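# Drive rack screw into housing hole with hanging screwdriver

## Task

Pick up the electric screwdriver that hangs nearby, use it to collect the screw from the rack, and screw it fully home into the open threaded hole on the top face of the cast aluminium housing. Afterwards the screwdriver must be hanging freely and at rest again, and neither hand (nor a wrist camera cable) may still be touching the housing.

## Robot and tools

ROBOT. Two yam_ultra arms, left_arm and right_arm, each ending in a two-finger parallel gripper. The fingers extend along the gripper's +z axis and close along its y axis. end_effector_position is the point between the finger pads, roughly 1 cm inside the fingertips. Each arm has a wrist camera; a camera cable resting on the housing counts as that hand touching it.

FRAMES. Scene frame: origin at table-top height, halfway between the two nominal arm bases, +z up, +x out across the table, left_arm on the +y side (arm names do not match image sides). Calibrated bases in the scene frame: left_arm at (-0.033, +0.323, +0.011) m, quat_wxyz (+1.000, 0, 0, +0.020); right_arm at (-0.032, -0.338, +0.039) m, quat_wxyz (+1.000, 0, 0, -0.025); up is +z in both. Hand positions, orientations, velocities, Hand targets and wrist camera poses are reported in that arm's own base frame; fixed cameras and the table use the scene frame. Reported hand pose may be off by a few cm, more at long reach.

ROW FORMAT (shared by execute_actions and move). One row = 14 numbers, each in [-1, 1], always covering both arms: left_arm dx, dy, dz, rx, ry, rz, opening, then right_arm in the same order. dx..rz are an offset, not a pose: a displacement of that gripper from its Hand target as it stood when the action or move began, along that arm's base axes, with rotation about the Hand target's position. Scale: 1.0 = 0.6 m of travel or 180 degrees. rx, ry, rz form a single rotation vector. A translation longer than 1.0 gets shortened along its direction. opening is absolute, not an offset: +1 fully open (0.094 m), -1 closed. Writing 0 for opening closes the gripper halfway; to leave a gripper alone, resend its current command (see Tool commands).

execute_actions(actions, cameras). actions is a list of actions; each action is a table of up to 15 rows, one row per control step of 1/30 s; if fewer than 15 rows, the last row is held for the remaining steps. Every row in an action is measured from that action's starting Hand target, not from the prior row, while each new action starts from the updated target, so repeating an offset keeps moving further. An empty list just reports state. cameras: names, ["all"], or []; omitted means all for an empty list, none otherwise. An unknown camera name invalidates the call.

move(target, speed, blend, opening_speed, blocking, cameras). target: one row or up to 15 rows; every row is an offset from the Hand targets at the move's start (not chained). Straight-line paths, all arms ending together, 0.5 s minimum, cut off at 10 s. speed: m/s, 0.002 to 2.9, default 0.25, rotation capped at twice that in rad/s; one value or one per target. blend: corner rounding in m for lists. opening_speed: opening change per second on the -1..1 scale, at least 0.2; use a low value to close gently. blocking=false returns after about 0.5 s while motion continues. Paths ignore obstacles and the other arm. The result adds a move: line with an ending such as done, off_target, moving, held or fault, plus limits=paced (pose clipped) or limits=held (steps withheld). Done means at rest within 10 mm and 2 degrees; it says nothing about contact.

wait(seconds 0 to 10): lets time pass holding commands. stop(): brakes a running move. zoom_image(camera, region [x0, y0, x1, y1] in pixels, max 504 by 504) enlarges part of a camera's latest image. read_manual(section="licences") gives licence text only. finished_scene(scene) ends the current scene irreversibly; pass the scene number shown in results, and only once the screw is tight and the robot is clear.

CAMERAS: cam_head_left, cam_head_right, cam_high, cam_low, cam_left_wrist, cam_right_wrist, each 672x504.

CONTROL BEHAVIOUR. Commanded orientation is clipped each step to within 40 degrees of the measured one. Hand target is the last commanded pose after clipping; later offsets count from it. Grippers often rest a centimetre or so short of target in free air; an all-zero row re-requests the target, and if still short, send the gap as an offset. Tiny moves may not start. An arm blocked by an object keeps pushing; to release, command a target back past the gripper, or send zeros for its six pose numbers.

RESULT LINES. end_effector_position (m) and end_effector_quat_wxyz per arm; Hand target; Tool commands; grip_measured (same scale as opening; reads up to ~2.7 mm wide when empty, narrower than the part under squeeze, shows no step at contact); grip_effort_nm (motor effort, negative = closing, has offset, not finger force); Joint positions (last value = finger opening in m); Joint velocities (may read within noise or be omitted); joint torques (include gravity, joints 1-3 wrap at ±28 N m); step readings of end_effector_position for action calls; MOTOR HOT from 75 °C, OVER-TEMPERATURE FAULT at 90 °C (arm folds and idles), arm collapse at 100 °C.

AVOID. Dropping the screw or screwdriver, releasing anything still moving, knocking anything off the table, fast impacts, pressing far past contact, arm-on-arm contact (including one gripper closing on the other's fingers), routing a path near an arm's own base or keeping an arm stretched or straining, which heats motors. Move slowly near contact, since faster approaches strike harder. Finish with the screwdriver hanging still and both hands away from the housing.

Each tool is called after ">>>" by a JSON object that holds its "api" and its "payload".

## Session

>>> {"api": "execute_actions", "payload": {"actions": []}}

>>> {"api": "zoom_image", "payload": {"camera": "cam_head_right", "region": [330, 60, 600, 320]}}

>>> {"api": "zoom_image", "payload": {"camera": "cam_high", "region": [260, 80, 440, 320]}}

>>> {"api": "zoom_image", "payload": {"camera": "cam_low", "region": [150, 0, 370, 320]}}

Scene clock: 0.00 s.
left_arm: end_effector_position=(+0.3974, +0.0198, +0.1260) grip_measured=+1.000 grip_effort_nm=n/a end_effector_quat_wxyz=(+0.642, -0.052, +0.765, +0.020) | right_arm: end_effector_position=(+0.3878, -0.0199, +0.1208) grip_measured=+1.000 grip_effort_nm=n/a end_effector_quat_wxyz=(+0.631, +0.014, +0.775, -0.044)
Joint positions: left_arm=[0.006 1.565 0.319 1.069 -0.092 -0.053 0.094] | right_arm=[-0.027 1.525 0.289 1.034 0.059 -0.039 0.094]
Joint velocities: within noise
Joint torques (N m): no reading
Heat: left arm: 37 °C; right arm: 34 °C.
Hand target: left_arm +0.3991, +0.0199, +0.1311; +0.647, -0.052, +0.760, +0.020 | right_arm +0.3908, -0.0200, +0.1314; +0.643, +0.014, +0.764, -0.044
Tool commands: left_gripper/opening=+1.0 right_gripper/opening=+1.0

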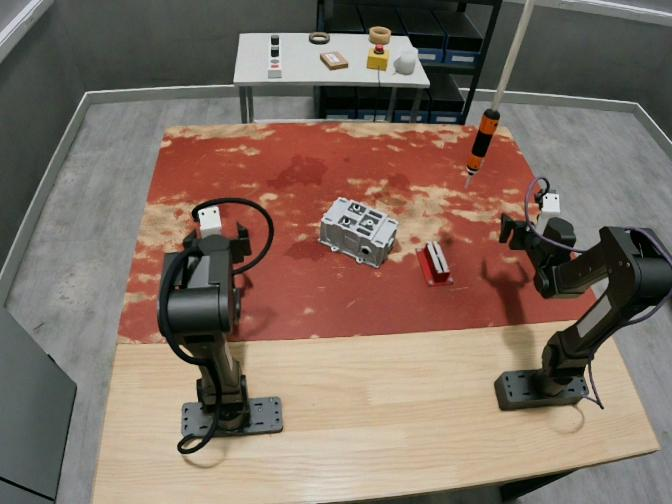

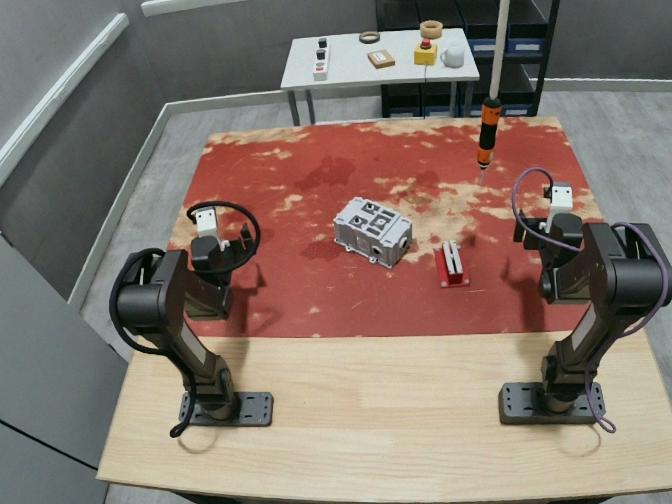

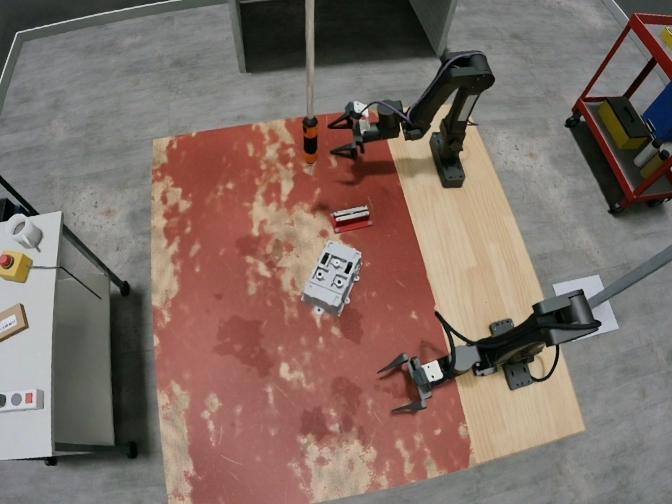

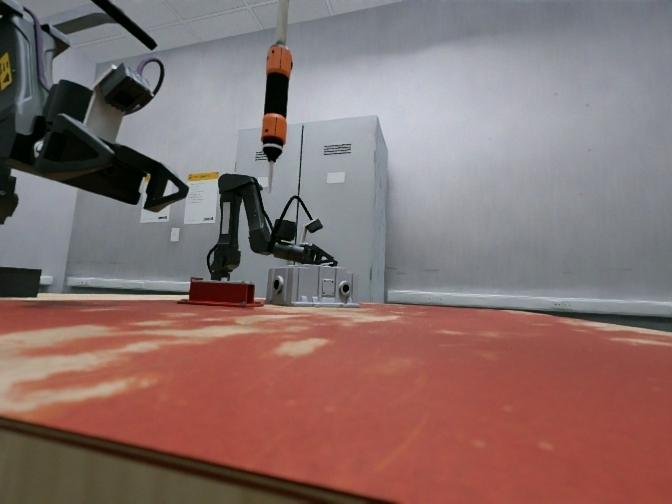

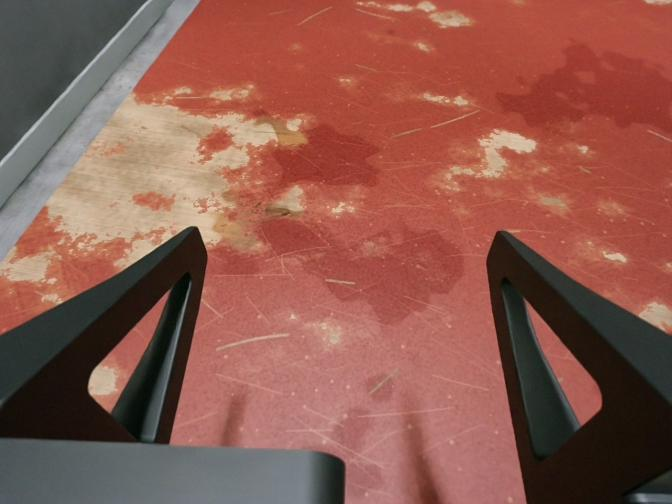

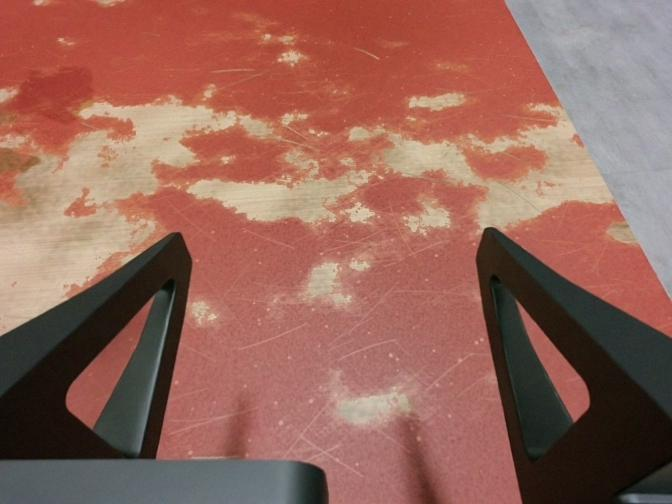

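Scaled by 1.867 from the camera's 672x504 image, which has a finer 960x720 frame.

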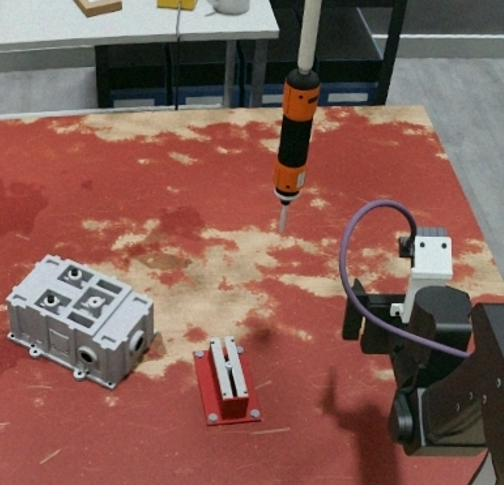

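Scaled by 2.100 from the camera's 672x504 image, which has a finer 960x720 frame.

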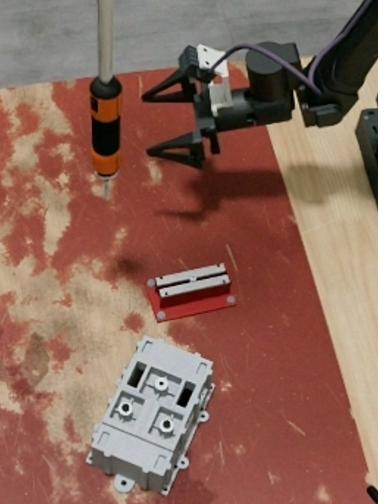

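Scaled by 1.575 from the camera's 672x504 image, which has a finer 960x720 frame.

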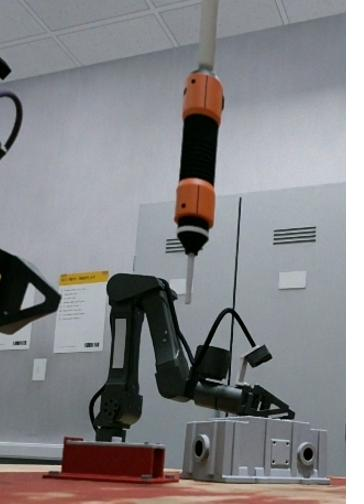

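>>> {"api": "move", "payload": {"target": [[-0.07,-0.35,0.28,-0.0125,-0.0265,-0.2443,1, -0.09,0.09,0.2852,0.0104,-0.0262,0.0554,1],[-0.1322,-0.6632,0.0932,-0.0251,-0.0529,-0.4887,1, -0.1338,0.1567,0.2852,0.0208,-0.0525,0.1108,1]], "speed": 0.3, "blend": 0.06, "cameras": ["cam_right_wrist","cam_left_wrist","cam_head_right"]}}

>>> {"api": "zoom_image", "payload": {"camera": "cam_left_wrist", "region": [240, 150, 420, 330]}}

Scene clock: 50.93 s.
left_arm: end_effector_position=(+0.3175, -0.3725, +0.1816) grip_measured=+1.000 grip_effort_nm=-0.022 end_effector_quat_wxyz=(+0.526, +0.458, +0.548, -0.461) | right_arm: end_effector_position=(+0.3140, +0.0705, +0.2957) grip_measured=+1.000 grip_effort_nm=0.022 end_effector_quat_wxyz=(+0.688, -0.091, +0.715, +0.085)
Joint positions: left_arm=[-0.598 1.897 0.855 1.013 0.818 -0.002 0.094] | right_arm=[0.18 0.72 0.53 0.152 -0.069 -0.006 0.094]
Joint torques (N m): left_arm=[-0.21 -7.02 9.47 1.98 0.22 0.03] | right_arm=[0.54 -1.95 5.96 1.97 -0.13 0.06]
Heat: left arm: 38 °C; right arm: 39 °C.
Hand target: left_arm +0.3196, -0.3781, +0.1870; +0.532, +0.465, +0.533, -0.465 | right_arm +0.3106, +0.0740, +0.3024; +0.701, -0.094, +0.701, +0.094
Off the commanded pose: left_arm 0.008 m, 2 deg | right_arm 0.008 m, 2 deg.
move: done
Images, in order (width x height): cam_head_right 672x504, cam_left_wrist 672x504, cam_right_wrist 672x504.

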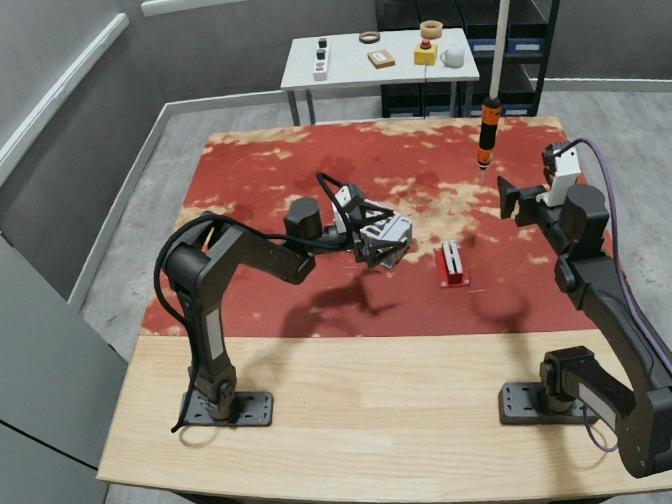

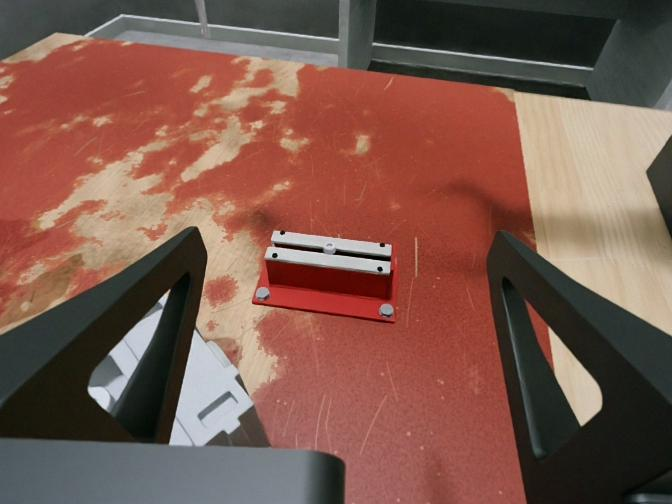

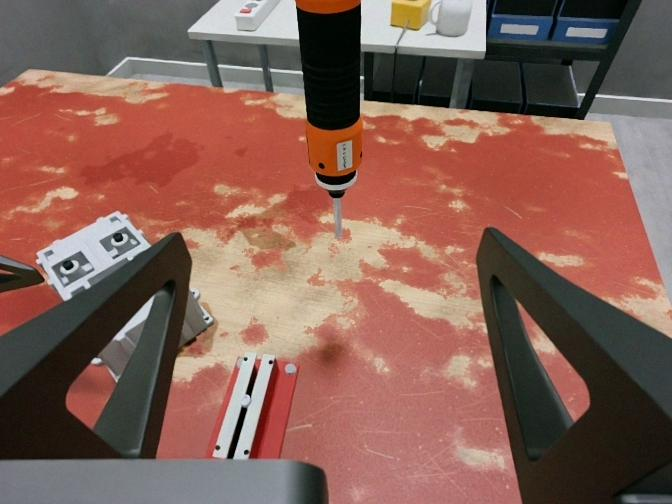

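Scaled by 2.800 from the camera's 672x504 image, which has a finer 960x720 frame.

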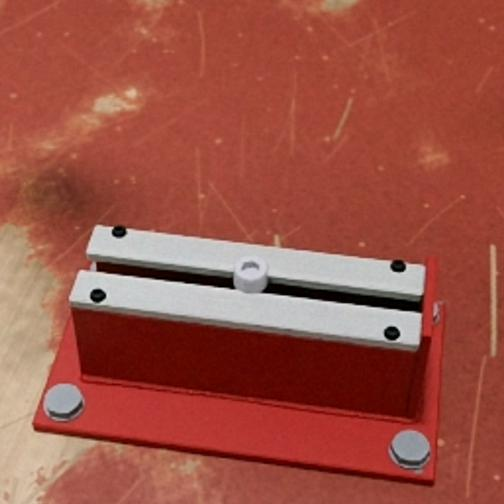

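>>> {"api": "move", "payload": {"target": [[0,0,0,0,0,0,1, 0.262,0.0675,0.011,0.0058,-0.0214,0,1],[0,0,0,0,0,0,1, 0.262,0.0675,0.011,0.0058,-0.0214,0,-0.6]], "speed": 0.14, "opening_speed": 0.6, "cameras": ["cam_right_wrist","cam_left_wrist"]}}

Scene clock: 79.67 s.
left_arm: end_effector_position=(+0.3174, -0.3726, +0.1820) grip_measured=+1.000 grip_effort_nm=-0.027 end_effector_quat_wxyz=(+0.527, +0.458, +0.547, -0.461) | right_arm: end_effector_position=(+0.4615, +0.1116, +0.2830) grip_measured=-0.284 grip_effort_nm=-1.009 end_effector_quat_wxyz=(+0.700, -0.095, +0.702, +0.094)
Joint positions: left_arm=[-0.598 1.897 0.855 1.015 0.818 -0.002 0.094] | right_arm=[0.215 1.471 0.833 0.635 -0.053 -0.002 0.034]
Joint torques (N m): left_arm=[-0.2 -6.98 9.43 1.98 0.22 0.03] | right_arm=[0.4 -6 10.32 1.98 0.06 0.06]
Heat: left arm: 43 °C; right arm: 40 °C.
Hand target: left_arm +0.3196, -0.3781, +0.1870; +0.532, +0.465, +0.533, -0.465 | right_arm +0.4677, +0.1145, +0.3091; +0.725, -0.091, +0.676, +0.097
Off the commanded pose: left_arm 0.008 m, 2 deg | right_arm 0.027 m, 4 deg.
move: off_target (right_arm); target 2's new opening was sent with right_arm's hand 0.027 m and 4 deg from that target
Images, in order (width x height): cam_left_wrist 672x504, cam_right_wrist 672x504.

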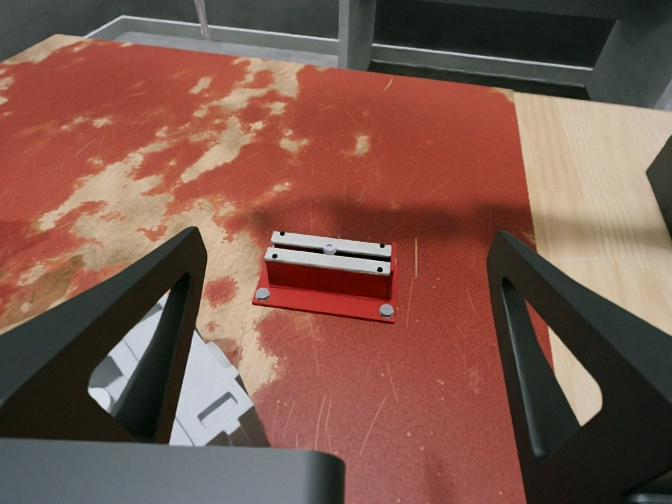

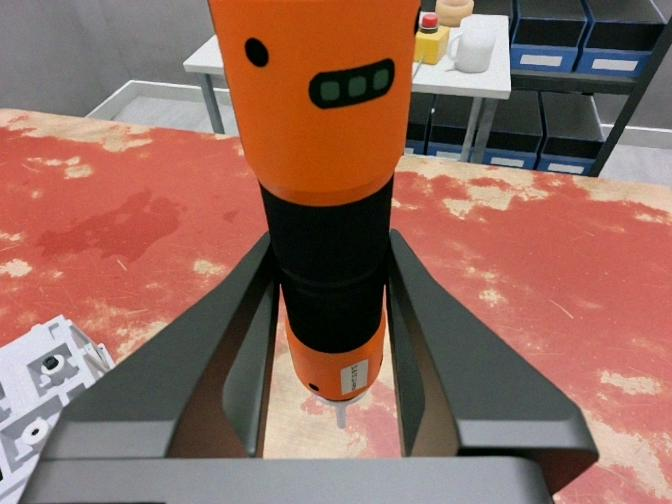

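>>> {"api": "move", "payload": {"target": [0,0,0,0,0,0,1, -0.1945,0.1042,-0.2402,-0.0058,0.0214,0,-0.6], "speed": 0.16, "cameras": ["cam_right_wrist","cam_left_wrist"]}}

>>> {"api": "zoom_image", "payload": {"camera": "cam_left_wrist", "region": [270, 130, 390, 280]}}

>>> {"api": "zoom_image", "payload": {"camera": "cam_right_wrist", "region": [280, 390, 400, 465]}}

Scene clock: 121.83 s.
left_arm: end_effector_position=(+0.3174, -0.3726, +0.1820) grip_measured=+1.000 grip_effort_nm=-0.022 end_effector_quat_wxyz=(+0.527, +0.458, +0.547, -0.461) | right_arm: end_effector_position=(+0.3538, +0.1770, +0.1665) grip_measured=-0.284 grip_effort_nm=-1.009 end_effector_quat_wxyz=(+0.698, -0.095, +0.704, +0.092)
Joint positions: left_arm=[-0.598 1.897 0.855 1.015 0.818 -0.002 0.094] | right_arm=[0.618 1.57 0.317 1.245 0.353 0 0.034]
Joint torques (N m): left_arm=[-0.23 -6.98 9.48 1.98 0.23 0.03] | right_arm=[0.55 -4.49 3.59 1.85 0.02 0.02]
Heat: left arm: 44 °C; right arm: 43 °C.
Hand target: left_arm +0.3196, -0.3781, +0.1870; +0.532, +0.465, +0.533, -0.465 | right_arm +0.3511, +0.1769, +0.1650; +0.701, -0.094, +0.701, +0.094
Off the commanded pose: left_arm 0.008 m, 2 deg | right_arm 0.003 m, 0 deg.
move: done
Images, in order (width x height): cam_left_wrist 672x504, cam_right_wrist 672x504.

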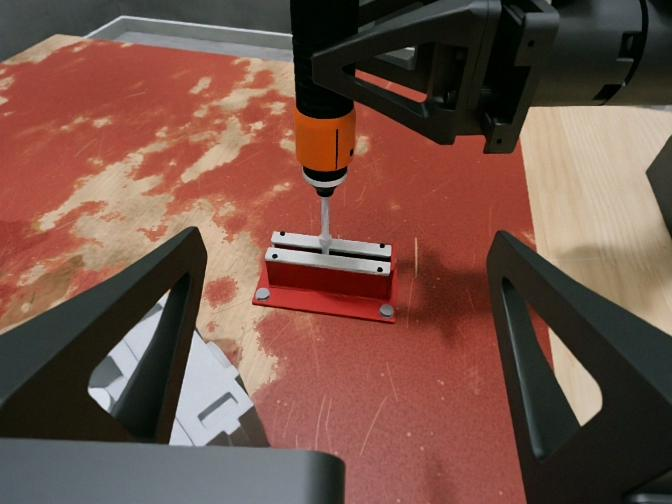

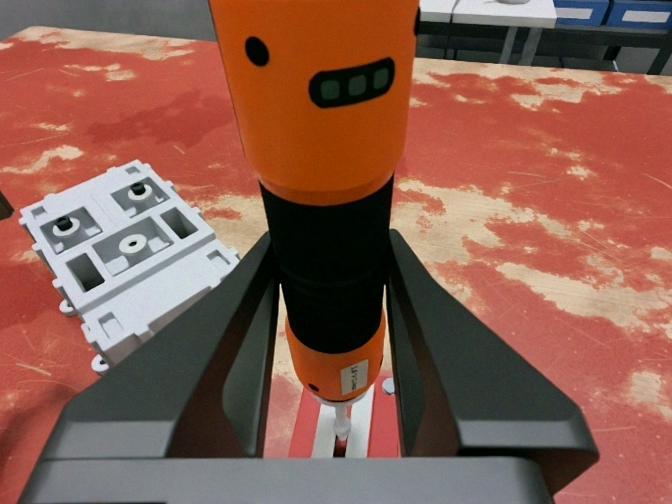

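Scaled by 3.360 from the camera's 672x504 image, which has a finer 960x720 frame.

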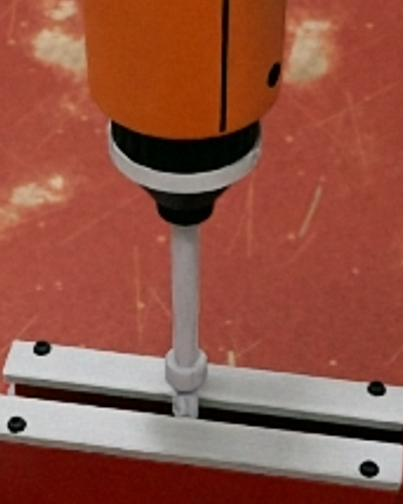

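Scaled by 4.200 from the camera's 672x504 image, which has a finer 960x720 frame.

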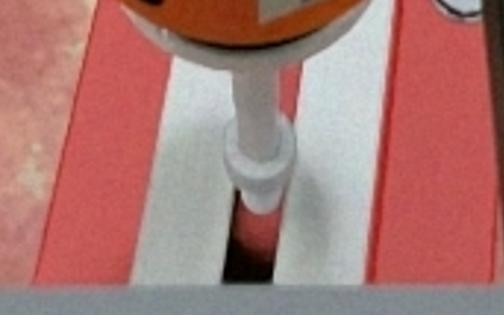

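>>> {"api": "move", "payload": {"target": [[0,0,0,0,0,0,1, 0,0,-0.027,0,0,0,-0.6],[0.1307,0.2985,0.0583,0,0,0.0278,1, 0,0,0.15,0,0,0,-0.6]], "speed": [0.05,0.15], "cameras": ["cam_right_wrist","cam_left_wrist","cam_low"]}}

>>> {"api": "zoom_image", "payload": {"camera": "cam_left_wrist", "region": [250, 100, 500, 320]}}

>>> {"api": "zoom_image", "payload": {"camera": "cam_right_wrist", "region": [300, 400, 380, 465]}}

Scene clock: 160.03 s.
left_arm: end_effector_position=(+0.3993, -0.1971, +0.2012) grip_measured=+1.000 grip_effort_nm=-0.027 end_effector_quat_wxyz=(+0.540, +0.424, +0.573, -0.447) | right_arm: end_effector_position=(+0.3504, +0.1741, +0.2319) grip_measured=-0.284 grip_effort_nm=-1.013 end_effector_quat_wxyz=(+0.684, -0.101, +0.717, +0.084)
Joint positions: left_arm=[-0.07 1.86 0.913 0.894 1.258 -0.004 0.094] | right_arm=[0.618 1.217 0.472 0.692 0.355 0 0.034]
Joint torques (N m): left_arm=[-0.21 -11.21 9.46 1.45 0.26 0.04] | right_arm=[0.51 -5.93 9.32 1.56 0.05 0.01]
Heat: left arm: 44 °C; right arm: 42 °C.
Hand target: left_arm +0.3980, -0.1989, +0.2219; +0.552, +0.441, +0.553, -0.442 | right_arm +0.3511, +0.1769, +0.2551; +0.701, -0.094, +0.701, +0.094
Off the commanded pose: left_arm 0.021 m, 3 deg | right_arm 0.023 m, 3 deg.
move: off_target (left_arm, right_arm)
Images, in order (width x height): cam_low 672x504, cam_left_wrist 672x504, cam_right_wrist 672x504.

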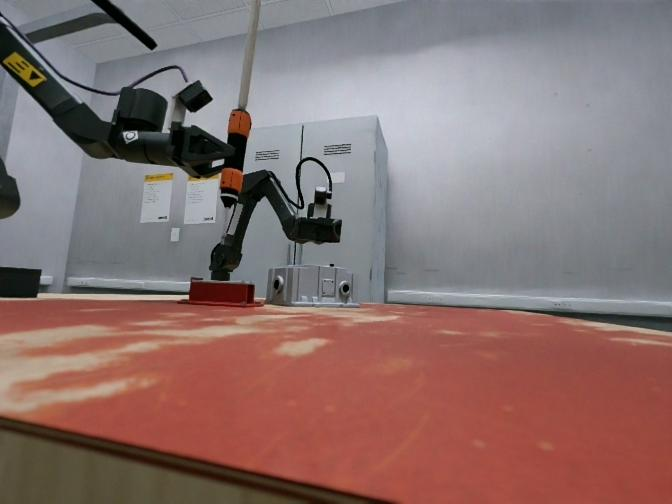

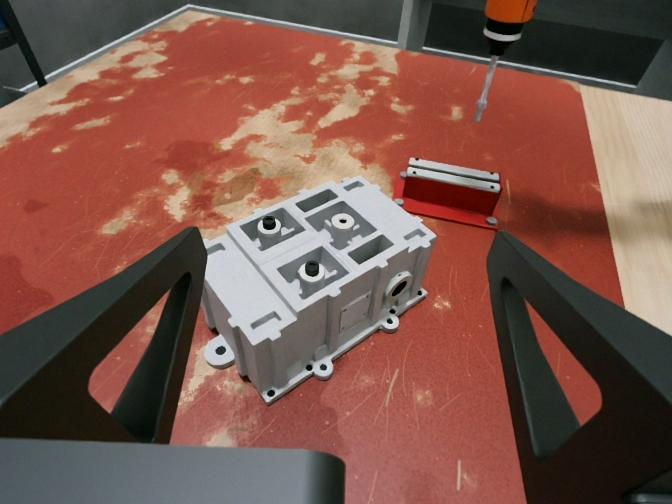

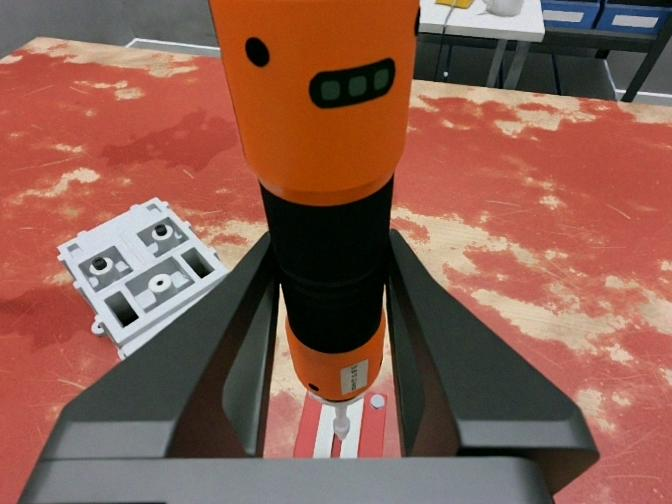

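Scaled by 2.016 from the camera's 672x504 image, which has a finer 960x720 frame.

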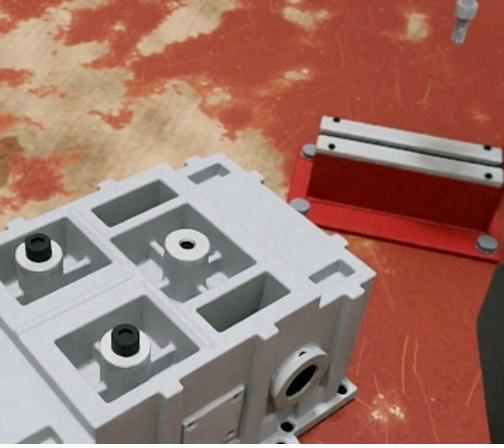

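Scaled by 6.300 from the camera's 672x504 image, which has a finer 960x720 frame.

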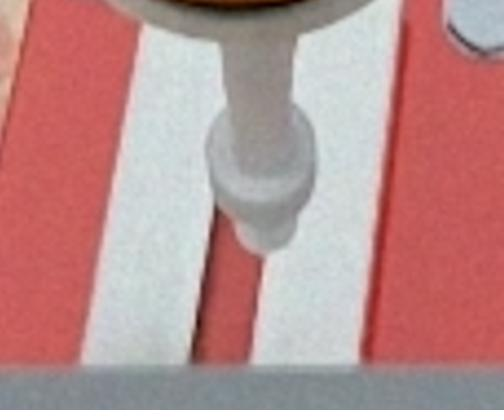

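>>> {"api": "move", "payload": {"target": [[0,0,0,0,0,0,1, 0,0,0.0583,0,0,0,-0.6],[0,0,0,0,0,0,1, 0.1085,0.2858,0.0583,0,0,0,-0.6],[0,0,0,0,0,0,1, 0.1085,0.2858,-0.0085,0,0,0,-0.6]], "speed": [0.15,0.15,0.1], "blend": 0.015, "cameras": ["cam_right_wrist","cam_left_wrist"]}}

>>> {"api": "zoom_image", "payload": {"camera": "cam_left_wrist", "region": [280, 120, 400, 270]}}

>>> {"api": "zoom_image", "payload": {"camera": "cam_right_wrist", "region": [290, 390, 390, 465]}}

Scene clock: 224.50 s.
left_arm: end_effector_position=(+0.3991, -0.1972, +0.2009) grip_measured=+1.000 grip_effort_nm=-0.027 end_effector_quat_wxyz=(+0.539, +0.424, +0.574, -0.448) | right_arm: end_effector_position=(+0.4183, +0.3454, +0.2547) grip_measured=-0.284 grip_effort_nm=-1.013 end_effector_quat_wxyz=(+0.699, -0.092, +0.703, +0.090)
Joint positions: left_arm=[-0.07 1.86 0.913 0.892 1.259 -0.005 0.094] | right_arm=[0.881 1.853 1.135 0.712 0.623 0.002 0.034]
Joint torques (N m): left_arm=[-0.2 -11.23 9.43 1.45 0.25 0.05] | right_arm=[0.61 -9.35 5.49 1.78 0 0.03]
Heat: left arm: 41 °C; right arm: 41 °C.
Hand target: left_arm +0.3980, -0.1990, +0.2219; +0.552, +0.442, +0.553, -0.442 | right_arm +0.4162, +0.3485, +0.2498; +0.701, -0.094, +0.701, +0.094
Off the commanded pose: left_arm 0.021 m, 4 deg | right_arm 0.006 m, 1 deg.
move: off_target (left_arm)
Images, in order (width x height): cam_left_wrist 672x504, cam_right_wrist 672x504.

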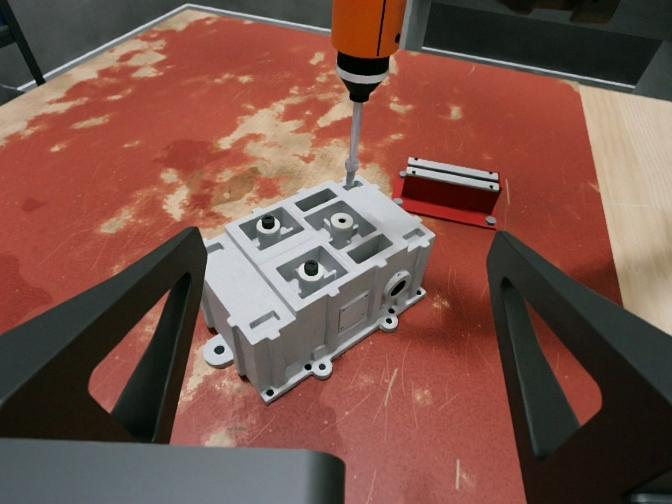

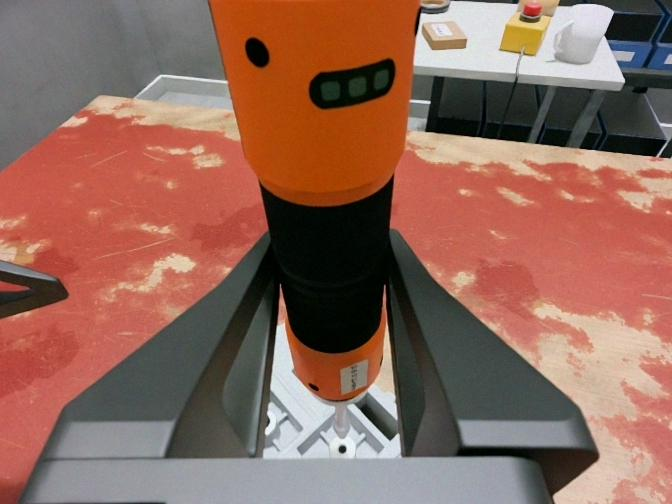

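Scaled by 3.360 from the camera's 672x504 image, which has a finer 960x720 frame.

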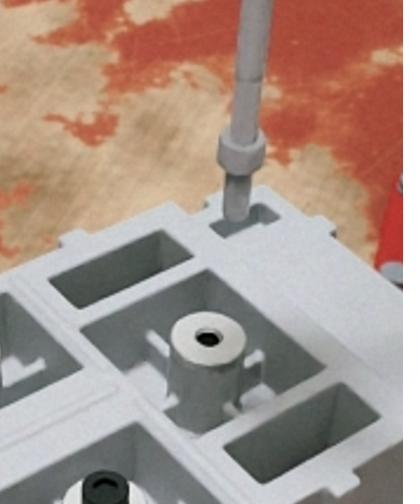

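Scaled by 5.040 from the camera's 672x504 image, which has a finer 960x720 frame.

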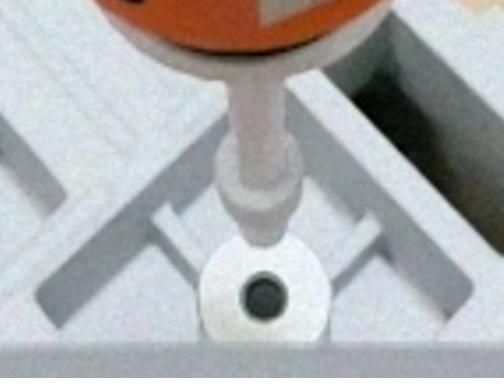

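>>> {"api": "move", "payload": {"target": [[0,0,0,0,0,0,1, 0.0062,-0.0327,0.0333,0,0,0,-0.6],[0,0,0,0,0,0,1, 0.0062,0.0007,0.0333,0,0,0,-0.6],[0,0,0,0,0,0,1, 0.0062,0.0007,-0.0472,0,0,0,-0.6]], "speed": 0.06, "cameras": ["cam_right_wrist","cam_left_wrist"]}}

>>> {"api": "zoom_image", "payload": {"camera": "cam_left_wrist", "region": [310, 150, 380, 240]}}

>>> {"api": "zoom_image", "payload": {"camera": "cam_right_wrist", "region": [315, 415, 370, 460]}}

Scene clock: 256.83 s.
left_arm: end_effector_position=(+0.3991, -0.1972, +0.2008) grip_measured=+1.000 grip_effort_nm=-0.027 end_effector_quat_wxyz=(+0.539, +0.424, +0.574, -0.448) | right_arm: end_effector_position=(+0.4221, +0.3464, +0.2265) grip_measured=-0.284 grip_effort_nm=-1.004 end_effector_quat_wxyz=(+0.700, -0.091, +0.702, +0.091)
Joint positions: left_arm=[-0.07 1.86 0.913 0.891 1.259 -0.005 0.094] | right_arm=[0.876 1.92 1.095 0.821 0.617 0.002 0.034]
Joint torques (N m): left_arm=[-0.18 -11.23 9.42 1.45 0.24 0.05] | right_arm=[0.57 -9.8 5.38 1.7 -0.02 -0.02]
Heat: left arm: 42 °C; right arm: 42 °C.
Hand target: left_arm +0.3980, -0.1990, +0.2218; +0.552, +0.441, +0.553, -0.442 | right_arm +0.4199, +0.3489, +0.2214; +0.701, -0.094, +0.701, +0.094
Off the commanded pose: left_arm 0.021 m, 4 deg | right_arm 0.006 m, 0 deg.
move: off_target (left_arm)
Images, in order (width x height): cam_left_wrist 672x504, cam_right_wrist 672x504.

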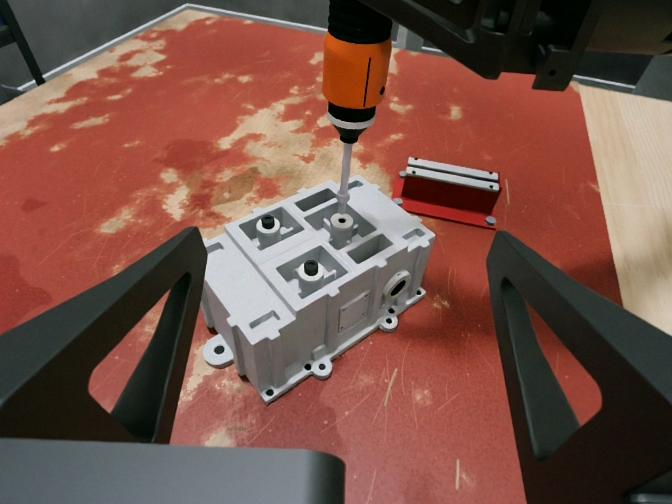

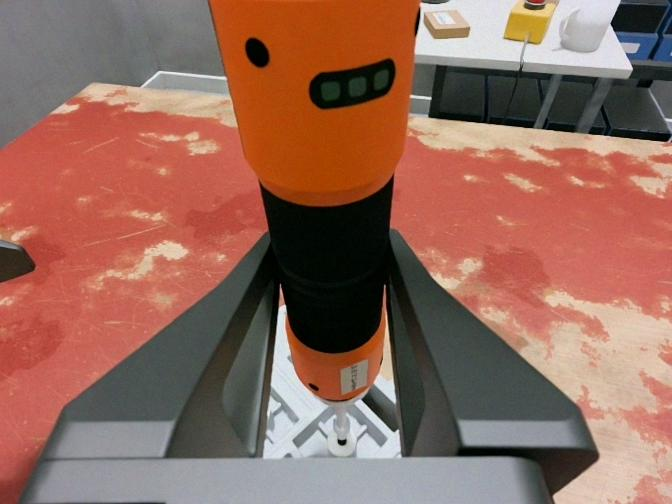

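Scaled by 5.600 from the camera's 672x504 image, which has a finer 960x720 frame.

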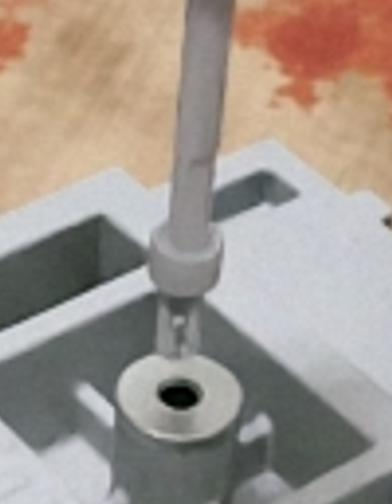

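Scaled by 9.164 from the camera's 672x504 image, which has a finer 960x720 frame.

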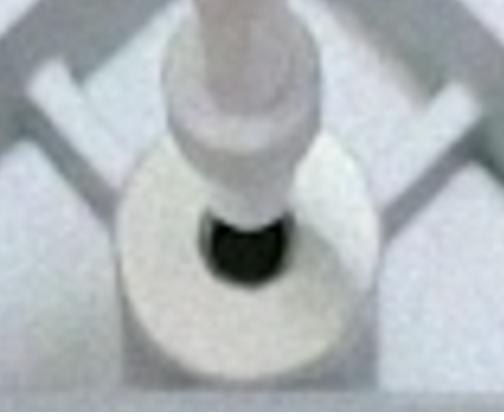

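>>> {"api": "move", "payload": {"target": [0,0,0,0,0,0,1, -0.0025,-0.0005,-0.0142,0,0,0,-0.6], "speed": 0.04, "cameras": ["cam_right_wrist","cam_left_wrist"]}}

>>> {"api": "zoom_image", "payload": {"camera": "cam_left_wrist", "region": [310, 150, 380, 240]}}

>>> {"api": "zoom_image", "payload": {"camera": "cam_right_wrist", "region": [315, 415, 370, 460]}}

Scene clock: 272.70 s.
left_arm: end_effector_position=(+0.3991, -0.1972, +0.2008) grip_measured=+1.000 grip_effort_nm=-0.032 end_effector_quat_wxyz=(+0.539, +0.424, +0.574, -0.448) | right_arm: end_effector_position=(+0.4215, +0.3452, +0.2200) grip_measured=-0.284 grip_effort_nm=-1.004 end_effector_quat_wxyz=(+0.701, -0.090, +0.701, +0.091)
Joint positions: left_arm=[-0.07 1.86 0.913 0.891 1.259 -0.005 0.094] | right_arm=[0.876 1.933 1.078 0.855 0.62 0.002 0.034]
Joint torques (N m): left_arm=[-0.2 -11.23 9.46 1.46 0.24 0.06] | right_arm=[0.7 -9.65 4.94 1.74 -0.03 0.01]
Heat: left arm: 43 °C; right arm: 42 °C.
Hand target: left_arm +0.3980, -0.1990, +0.2219; +0.552, +0.441, +0.553, -0.442 | right_arm +0.4184, +0.3486, +0.2129; +0.701, -0.094, +0.701, +0.094
Off the commanded pose: left_arm 0.021 m, 4 deg | right_arm 0.008 m, 1 deg.
move: off_target (left_arm)
Images, in order (width x height): cam_left_wrist 672x504, cam_right_wrist 672x504.

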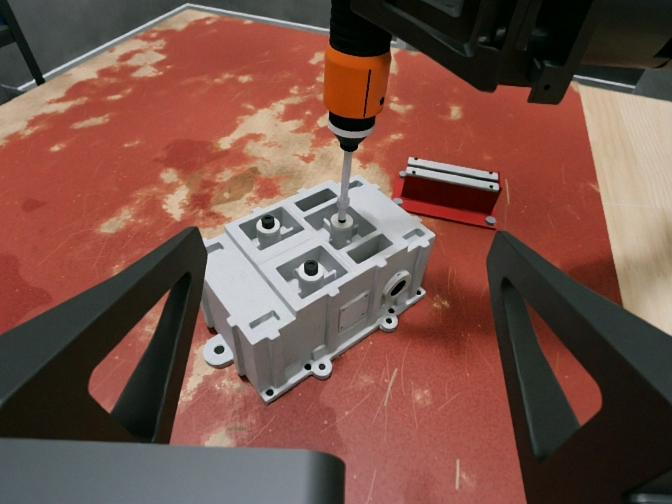

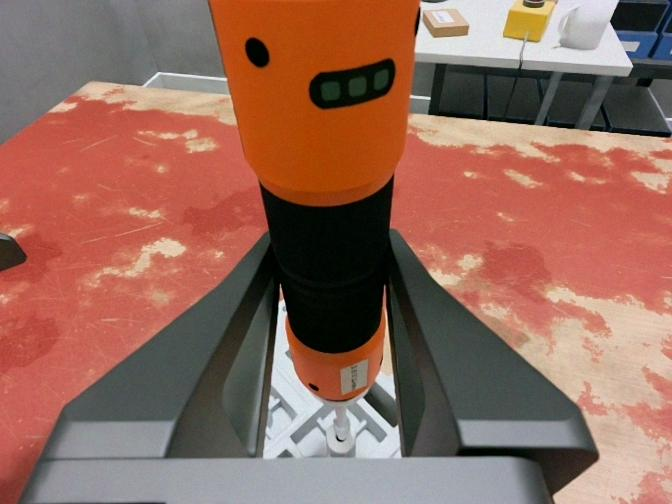

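Scaled by 5.600 from the camera's 672x504 image, which has a finer 960x720 frame.

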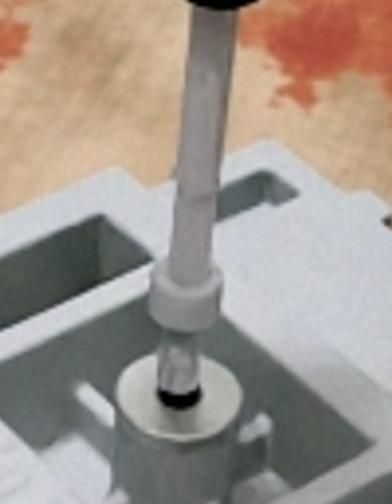

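Scaled by 9.164 from the camera's 672x504 image, which has a finer 960x720 frame.

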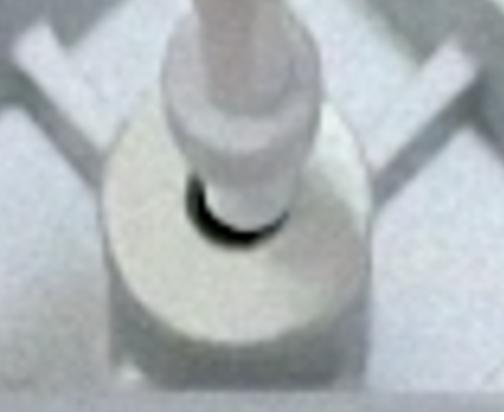

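>>> {"api": "move", "payload": {"target": [0,0,0,0,0,0,1, 0,0.005,-0.0333,-0.0031,0.0118,0,-0.6], "speed": 0.05, "cameras": ["cam_right_wrist","cam_left_wrist"]}}

>>> {"api": "zoom_image", "payload": {"camera": "cam_left_wrist", "region": [310, 150, 380, 240]}}

>>> {"api": "zoom_image", "payload": {"camera": "cam_right_wrist", "region": [315, 415, 370, 460]}}

Scene clock: 284.70 s.
left_arm: end_effector_position=(+0.3991, -0.1972, +0.2008) grip_measured=+1.000 grip_effort_nm=-0.022 end_effector_quat_wxyz=(+0.539, +0.424, +0.574, -0.448) | right_arm: end_effector_position=(+0.4230, +0.3443, +0.2163) grip_measured=-0.284 grip_effort_nm=-1.018 end_effector_quat_wxyz=(+0.702, -0.079, +0.701, +0.094)
Joint positions: left_arm=[-0.07 1.86 0.913 0.891 1.259 -0.005 0.094] | right_arm=[0.876 1.948 1.078 0.875 0.631 0.018 0.034]
Joint torques (N m): left_arm=[-0.18 -11.26 9.4 1.45 0.25 0.05] | right_arm=[1.35 -8.64 4.66 1.46 -0.11 0.11]
Heat: left arm: 43 °C; right arm: 44 °C.
Hand target: left_arm +0.3980, -0.1990, +0.2219; +0.552, +0.442, +0.553, -0.442 | right_arm +0.4184, +0.3515, +0.1932; +0.687, -0.095, +0.714, +0.092
Off the commanded pose: left_arm 0.021 m, 4 deg | right_arm 0.025 m, 3 deg.
move: off_target (left_arm, right_arm)
Images, in order (width x height): cam_left_wrist 672x504, cam_right_wrist 672x504.

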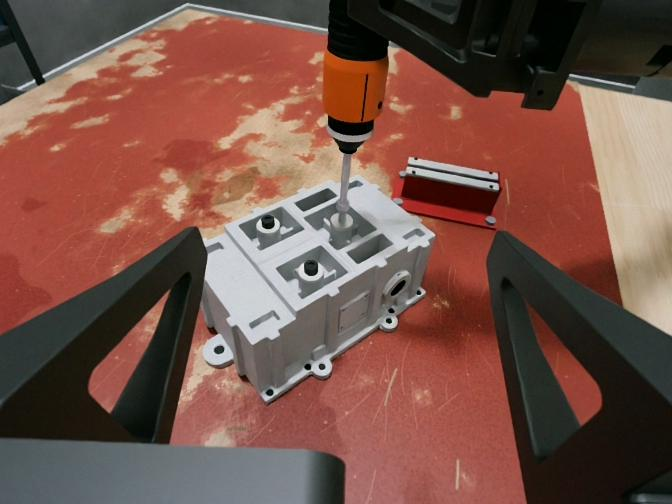

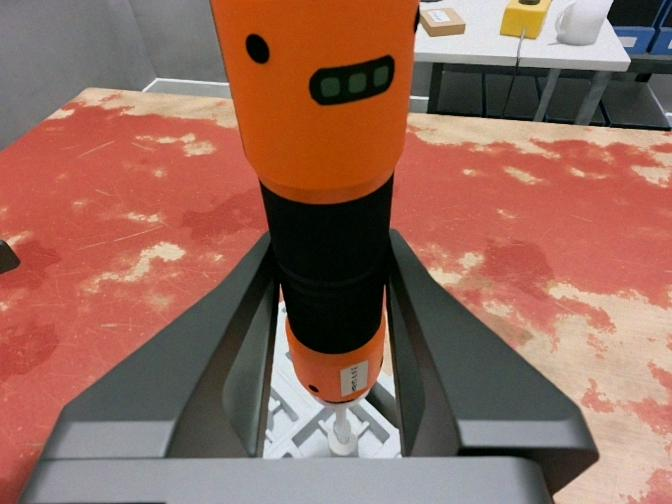

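Scaled by 5.600 from the camera's 672x504 image, which has a finer 960x720 frame.

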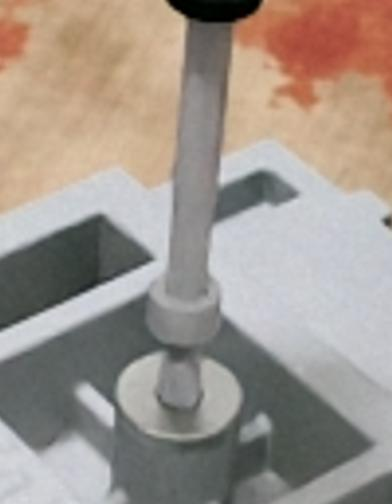

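Scaled by 9.164 from the camera's 672x504 image, which has a finer 960x720 frame.

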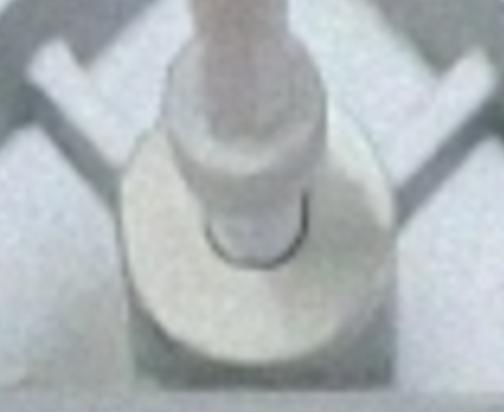

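>>> {"api": "move", "payload": {"target": [0,0,0,0,0,0,1, 0,0.01,-0.05,-0.0129,0.0162,0,-0.6], "speed": 0.03, "cameras": ["cam_right_wrist","cam_left_wrist"]}}

>>> {"api": "zoom_image", "payload": {"camera": "cam_left_wrist", "region": [310, 150, 380, 240]}}

>>> {"api": "zoom_image", "payload": {"camera": "cam_right_wrist", "region": [315, 415, 370, 460]}}

Scene clock: 298.10 s.
left_arm: end_effector_position=(+0.3991, -0.1972, +0.2008) grip_measured=+1.000 grip_effort_nm=-0.027 end_effector_quat_wxyz=(+0.539, +0.424, +0.574, -0.448) | right_arm: end_effector_position=(+0.4232, +0.3443, +0.2099) grip_measured=-0.284 grip_effort_nm=-1.013 end_effector_quat_wxyz=(+0.704, -0.069, +0.701, +0.089)
Joint positions: left_arm=[-0.07 1.86 0.913 0.891 1.259 -0.005 0.094] | right_arm=[0.882 1.973 1.078 0.904 0.659 0.022 0.034]
Joint torques (N m): left_arm=[-0.16 -11.25 9.42 1.46 0.25 0.06] | right_arm=[1.48 -6.86 4.25 0.93 -0.29 0.26]
Heat: left arm: 43 °C; right arm: 43 °C.
Hand target: left_arm +0.3980, -0.1990, +0.2219; +0.552, +0.442, +0.553, -0.442 | right_arm +0.4183, +0.3577, +0.1630; +0.667, -0.107, +0.733, +0.080
Off the commanded pose: left_arm 0.021 m, 4 deg | right_arm 0.049 m, 7 deg.
move: off_target (left_arm, right_arm)
Images, in order (width x height): cam_left_wrist 672x504, cam_right_wrist 672x504.

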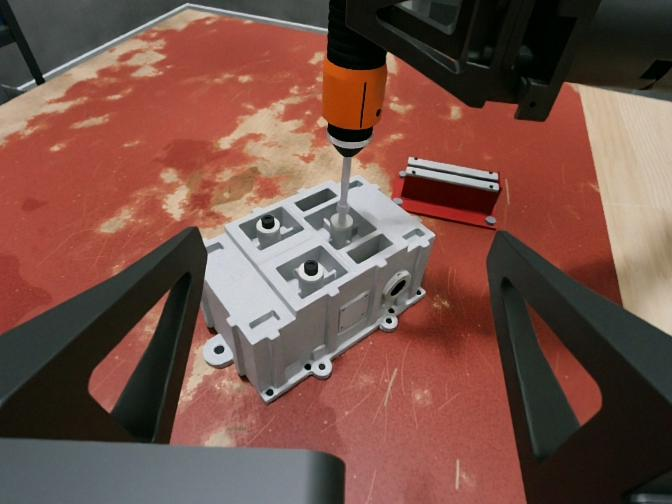

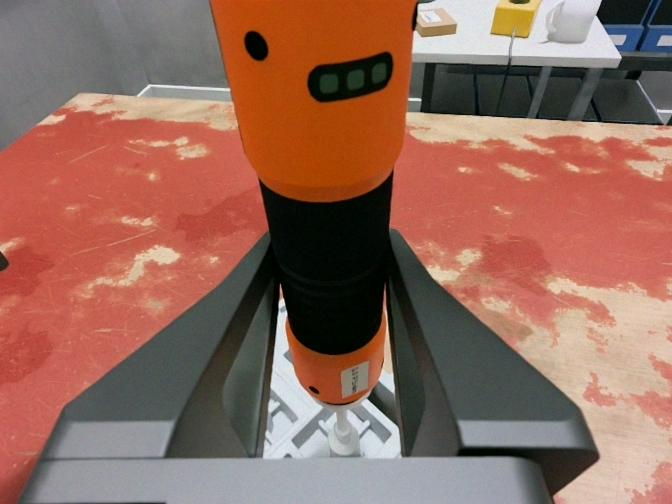

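Scaled by 5.600 from the camera's 672x504 image, which has a finer 960x720 frame.

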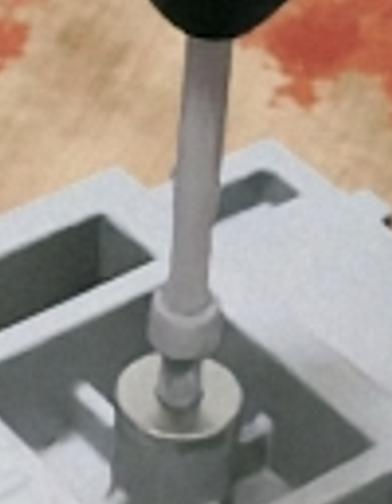

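Scaled by 9.164 from the camera's 672x504 image, which has a finer 960x720 frame.

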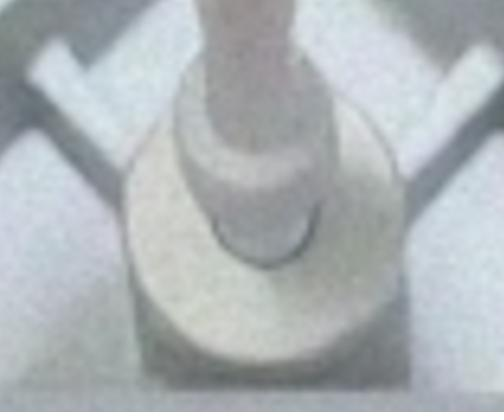

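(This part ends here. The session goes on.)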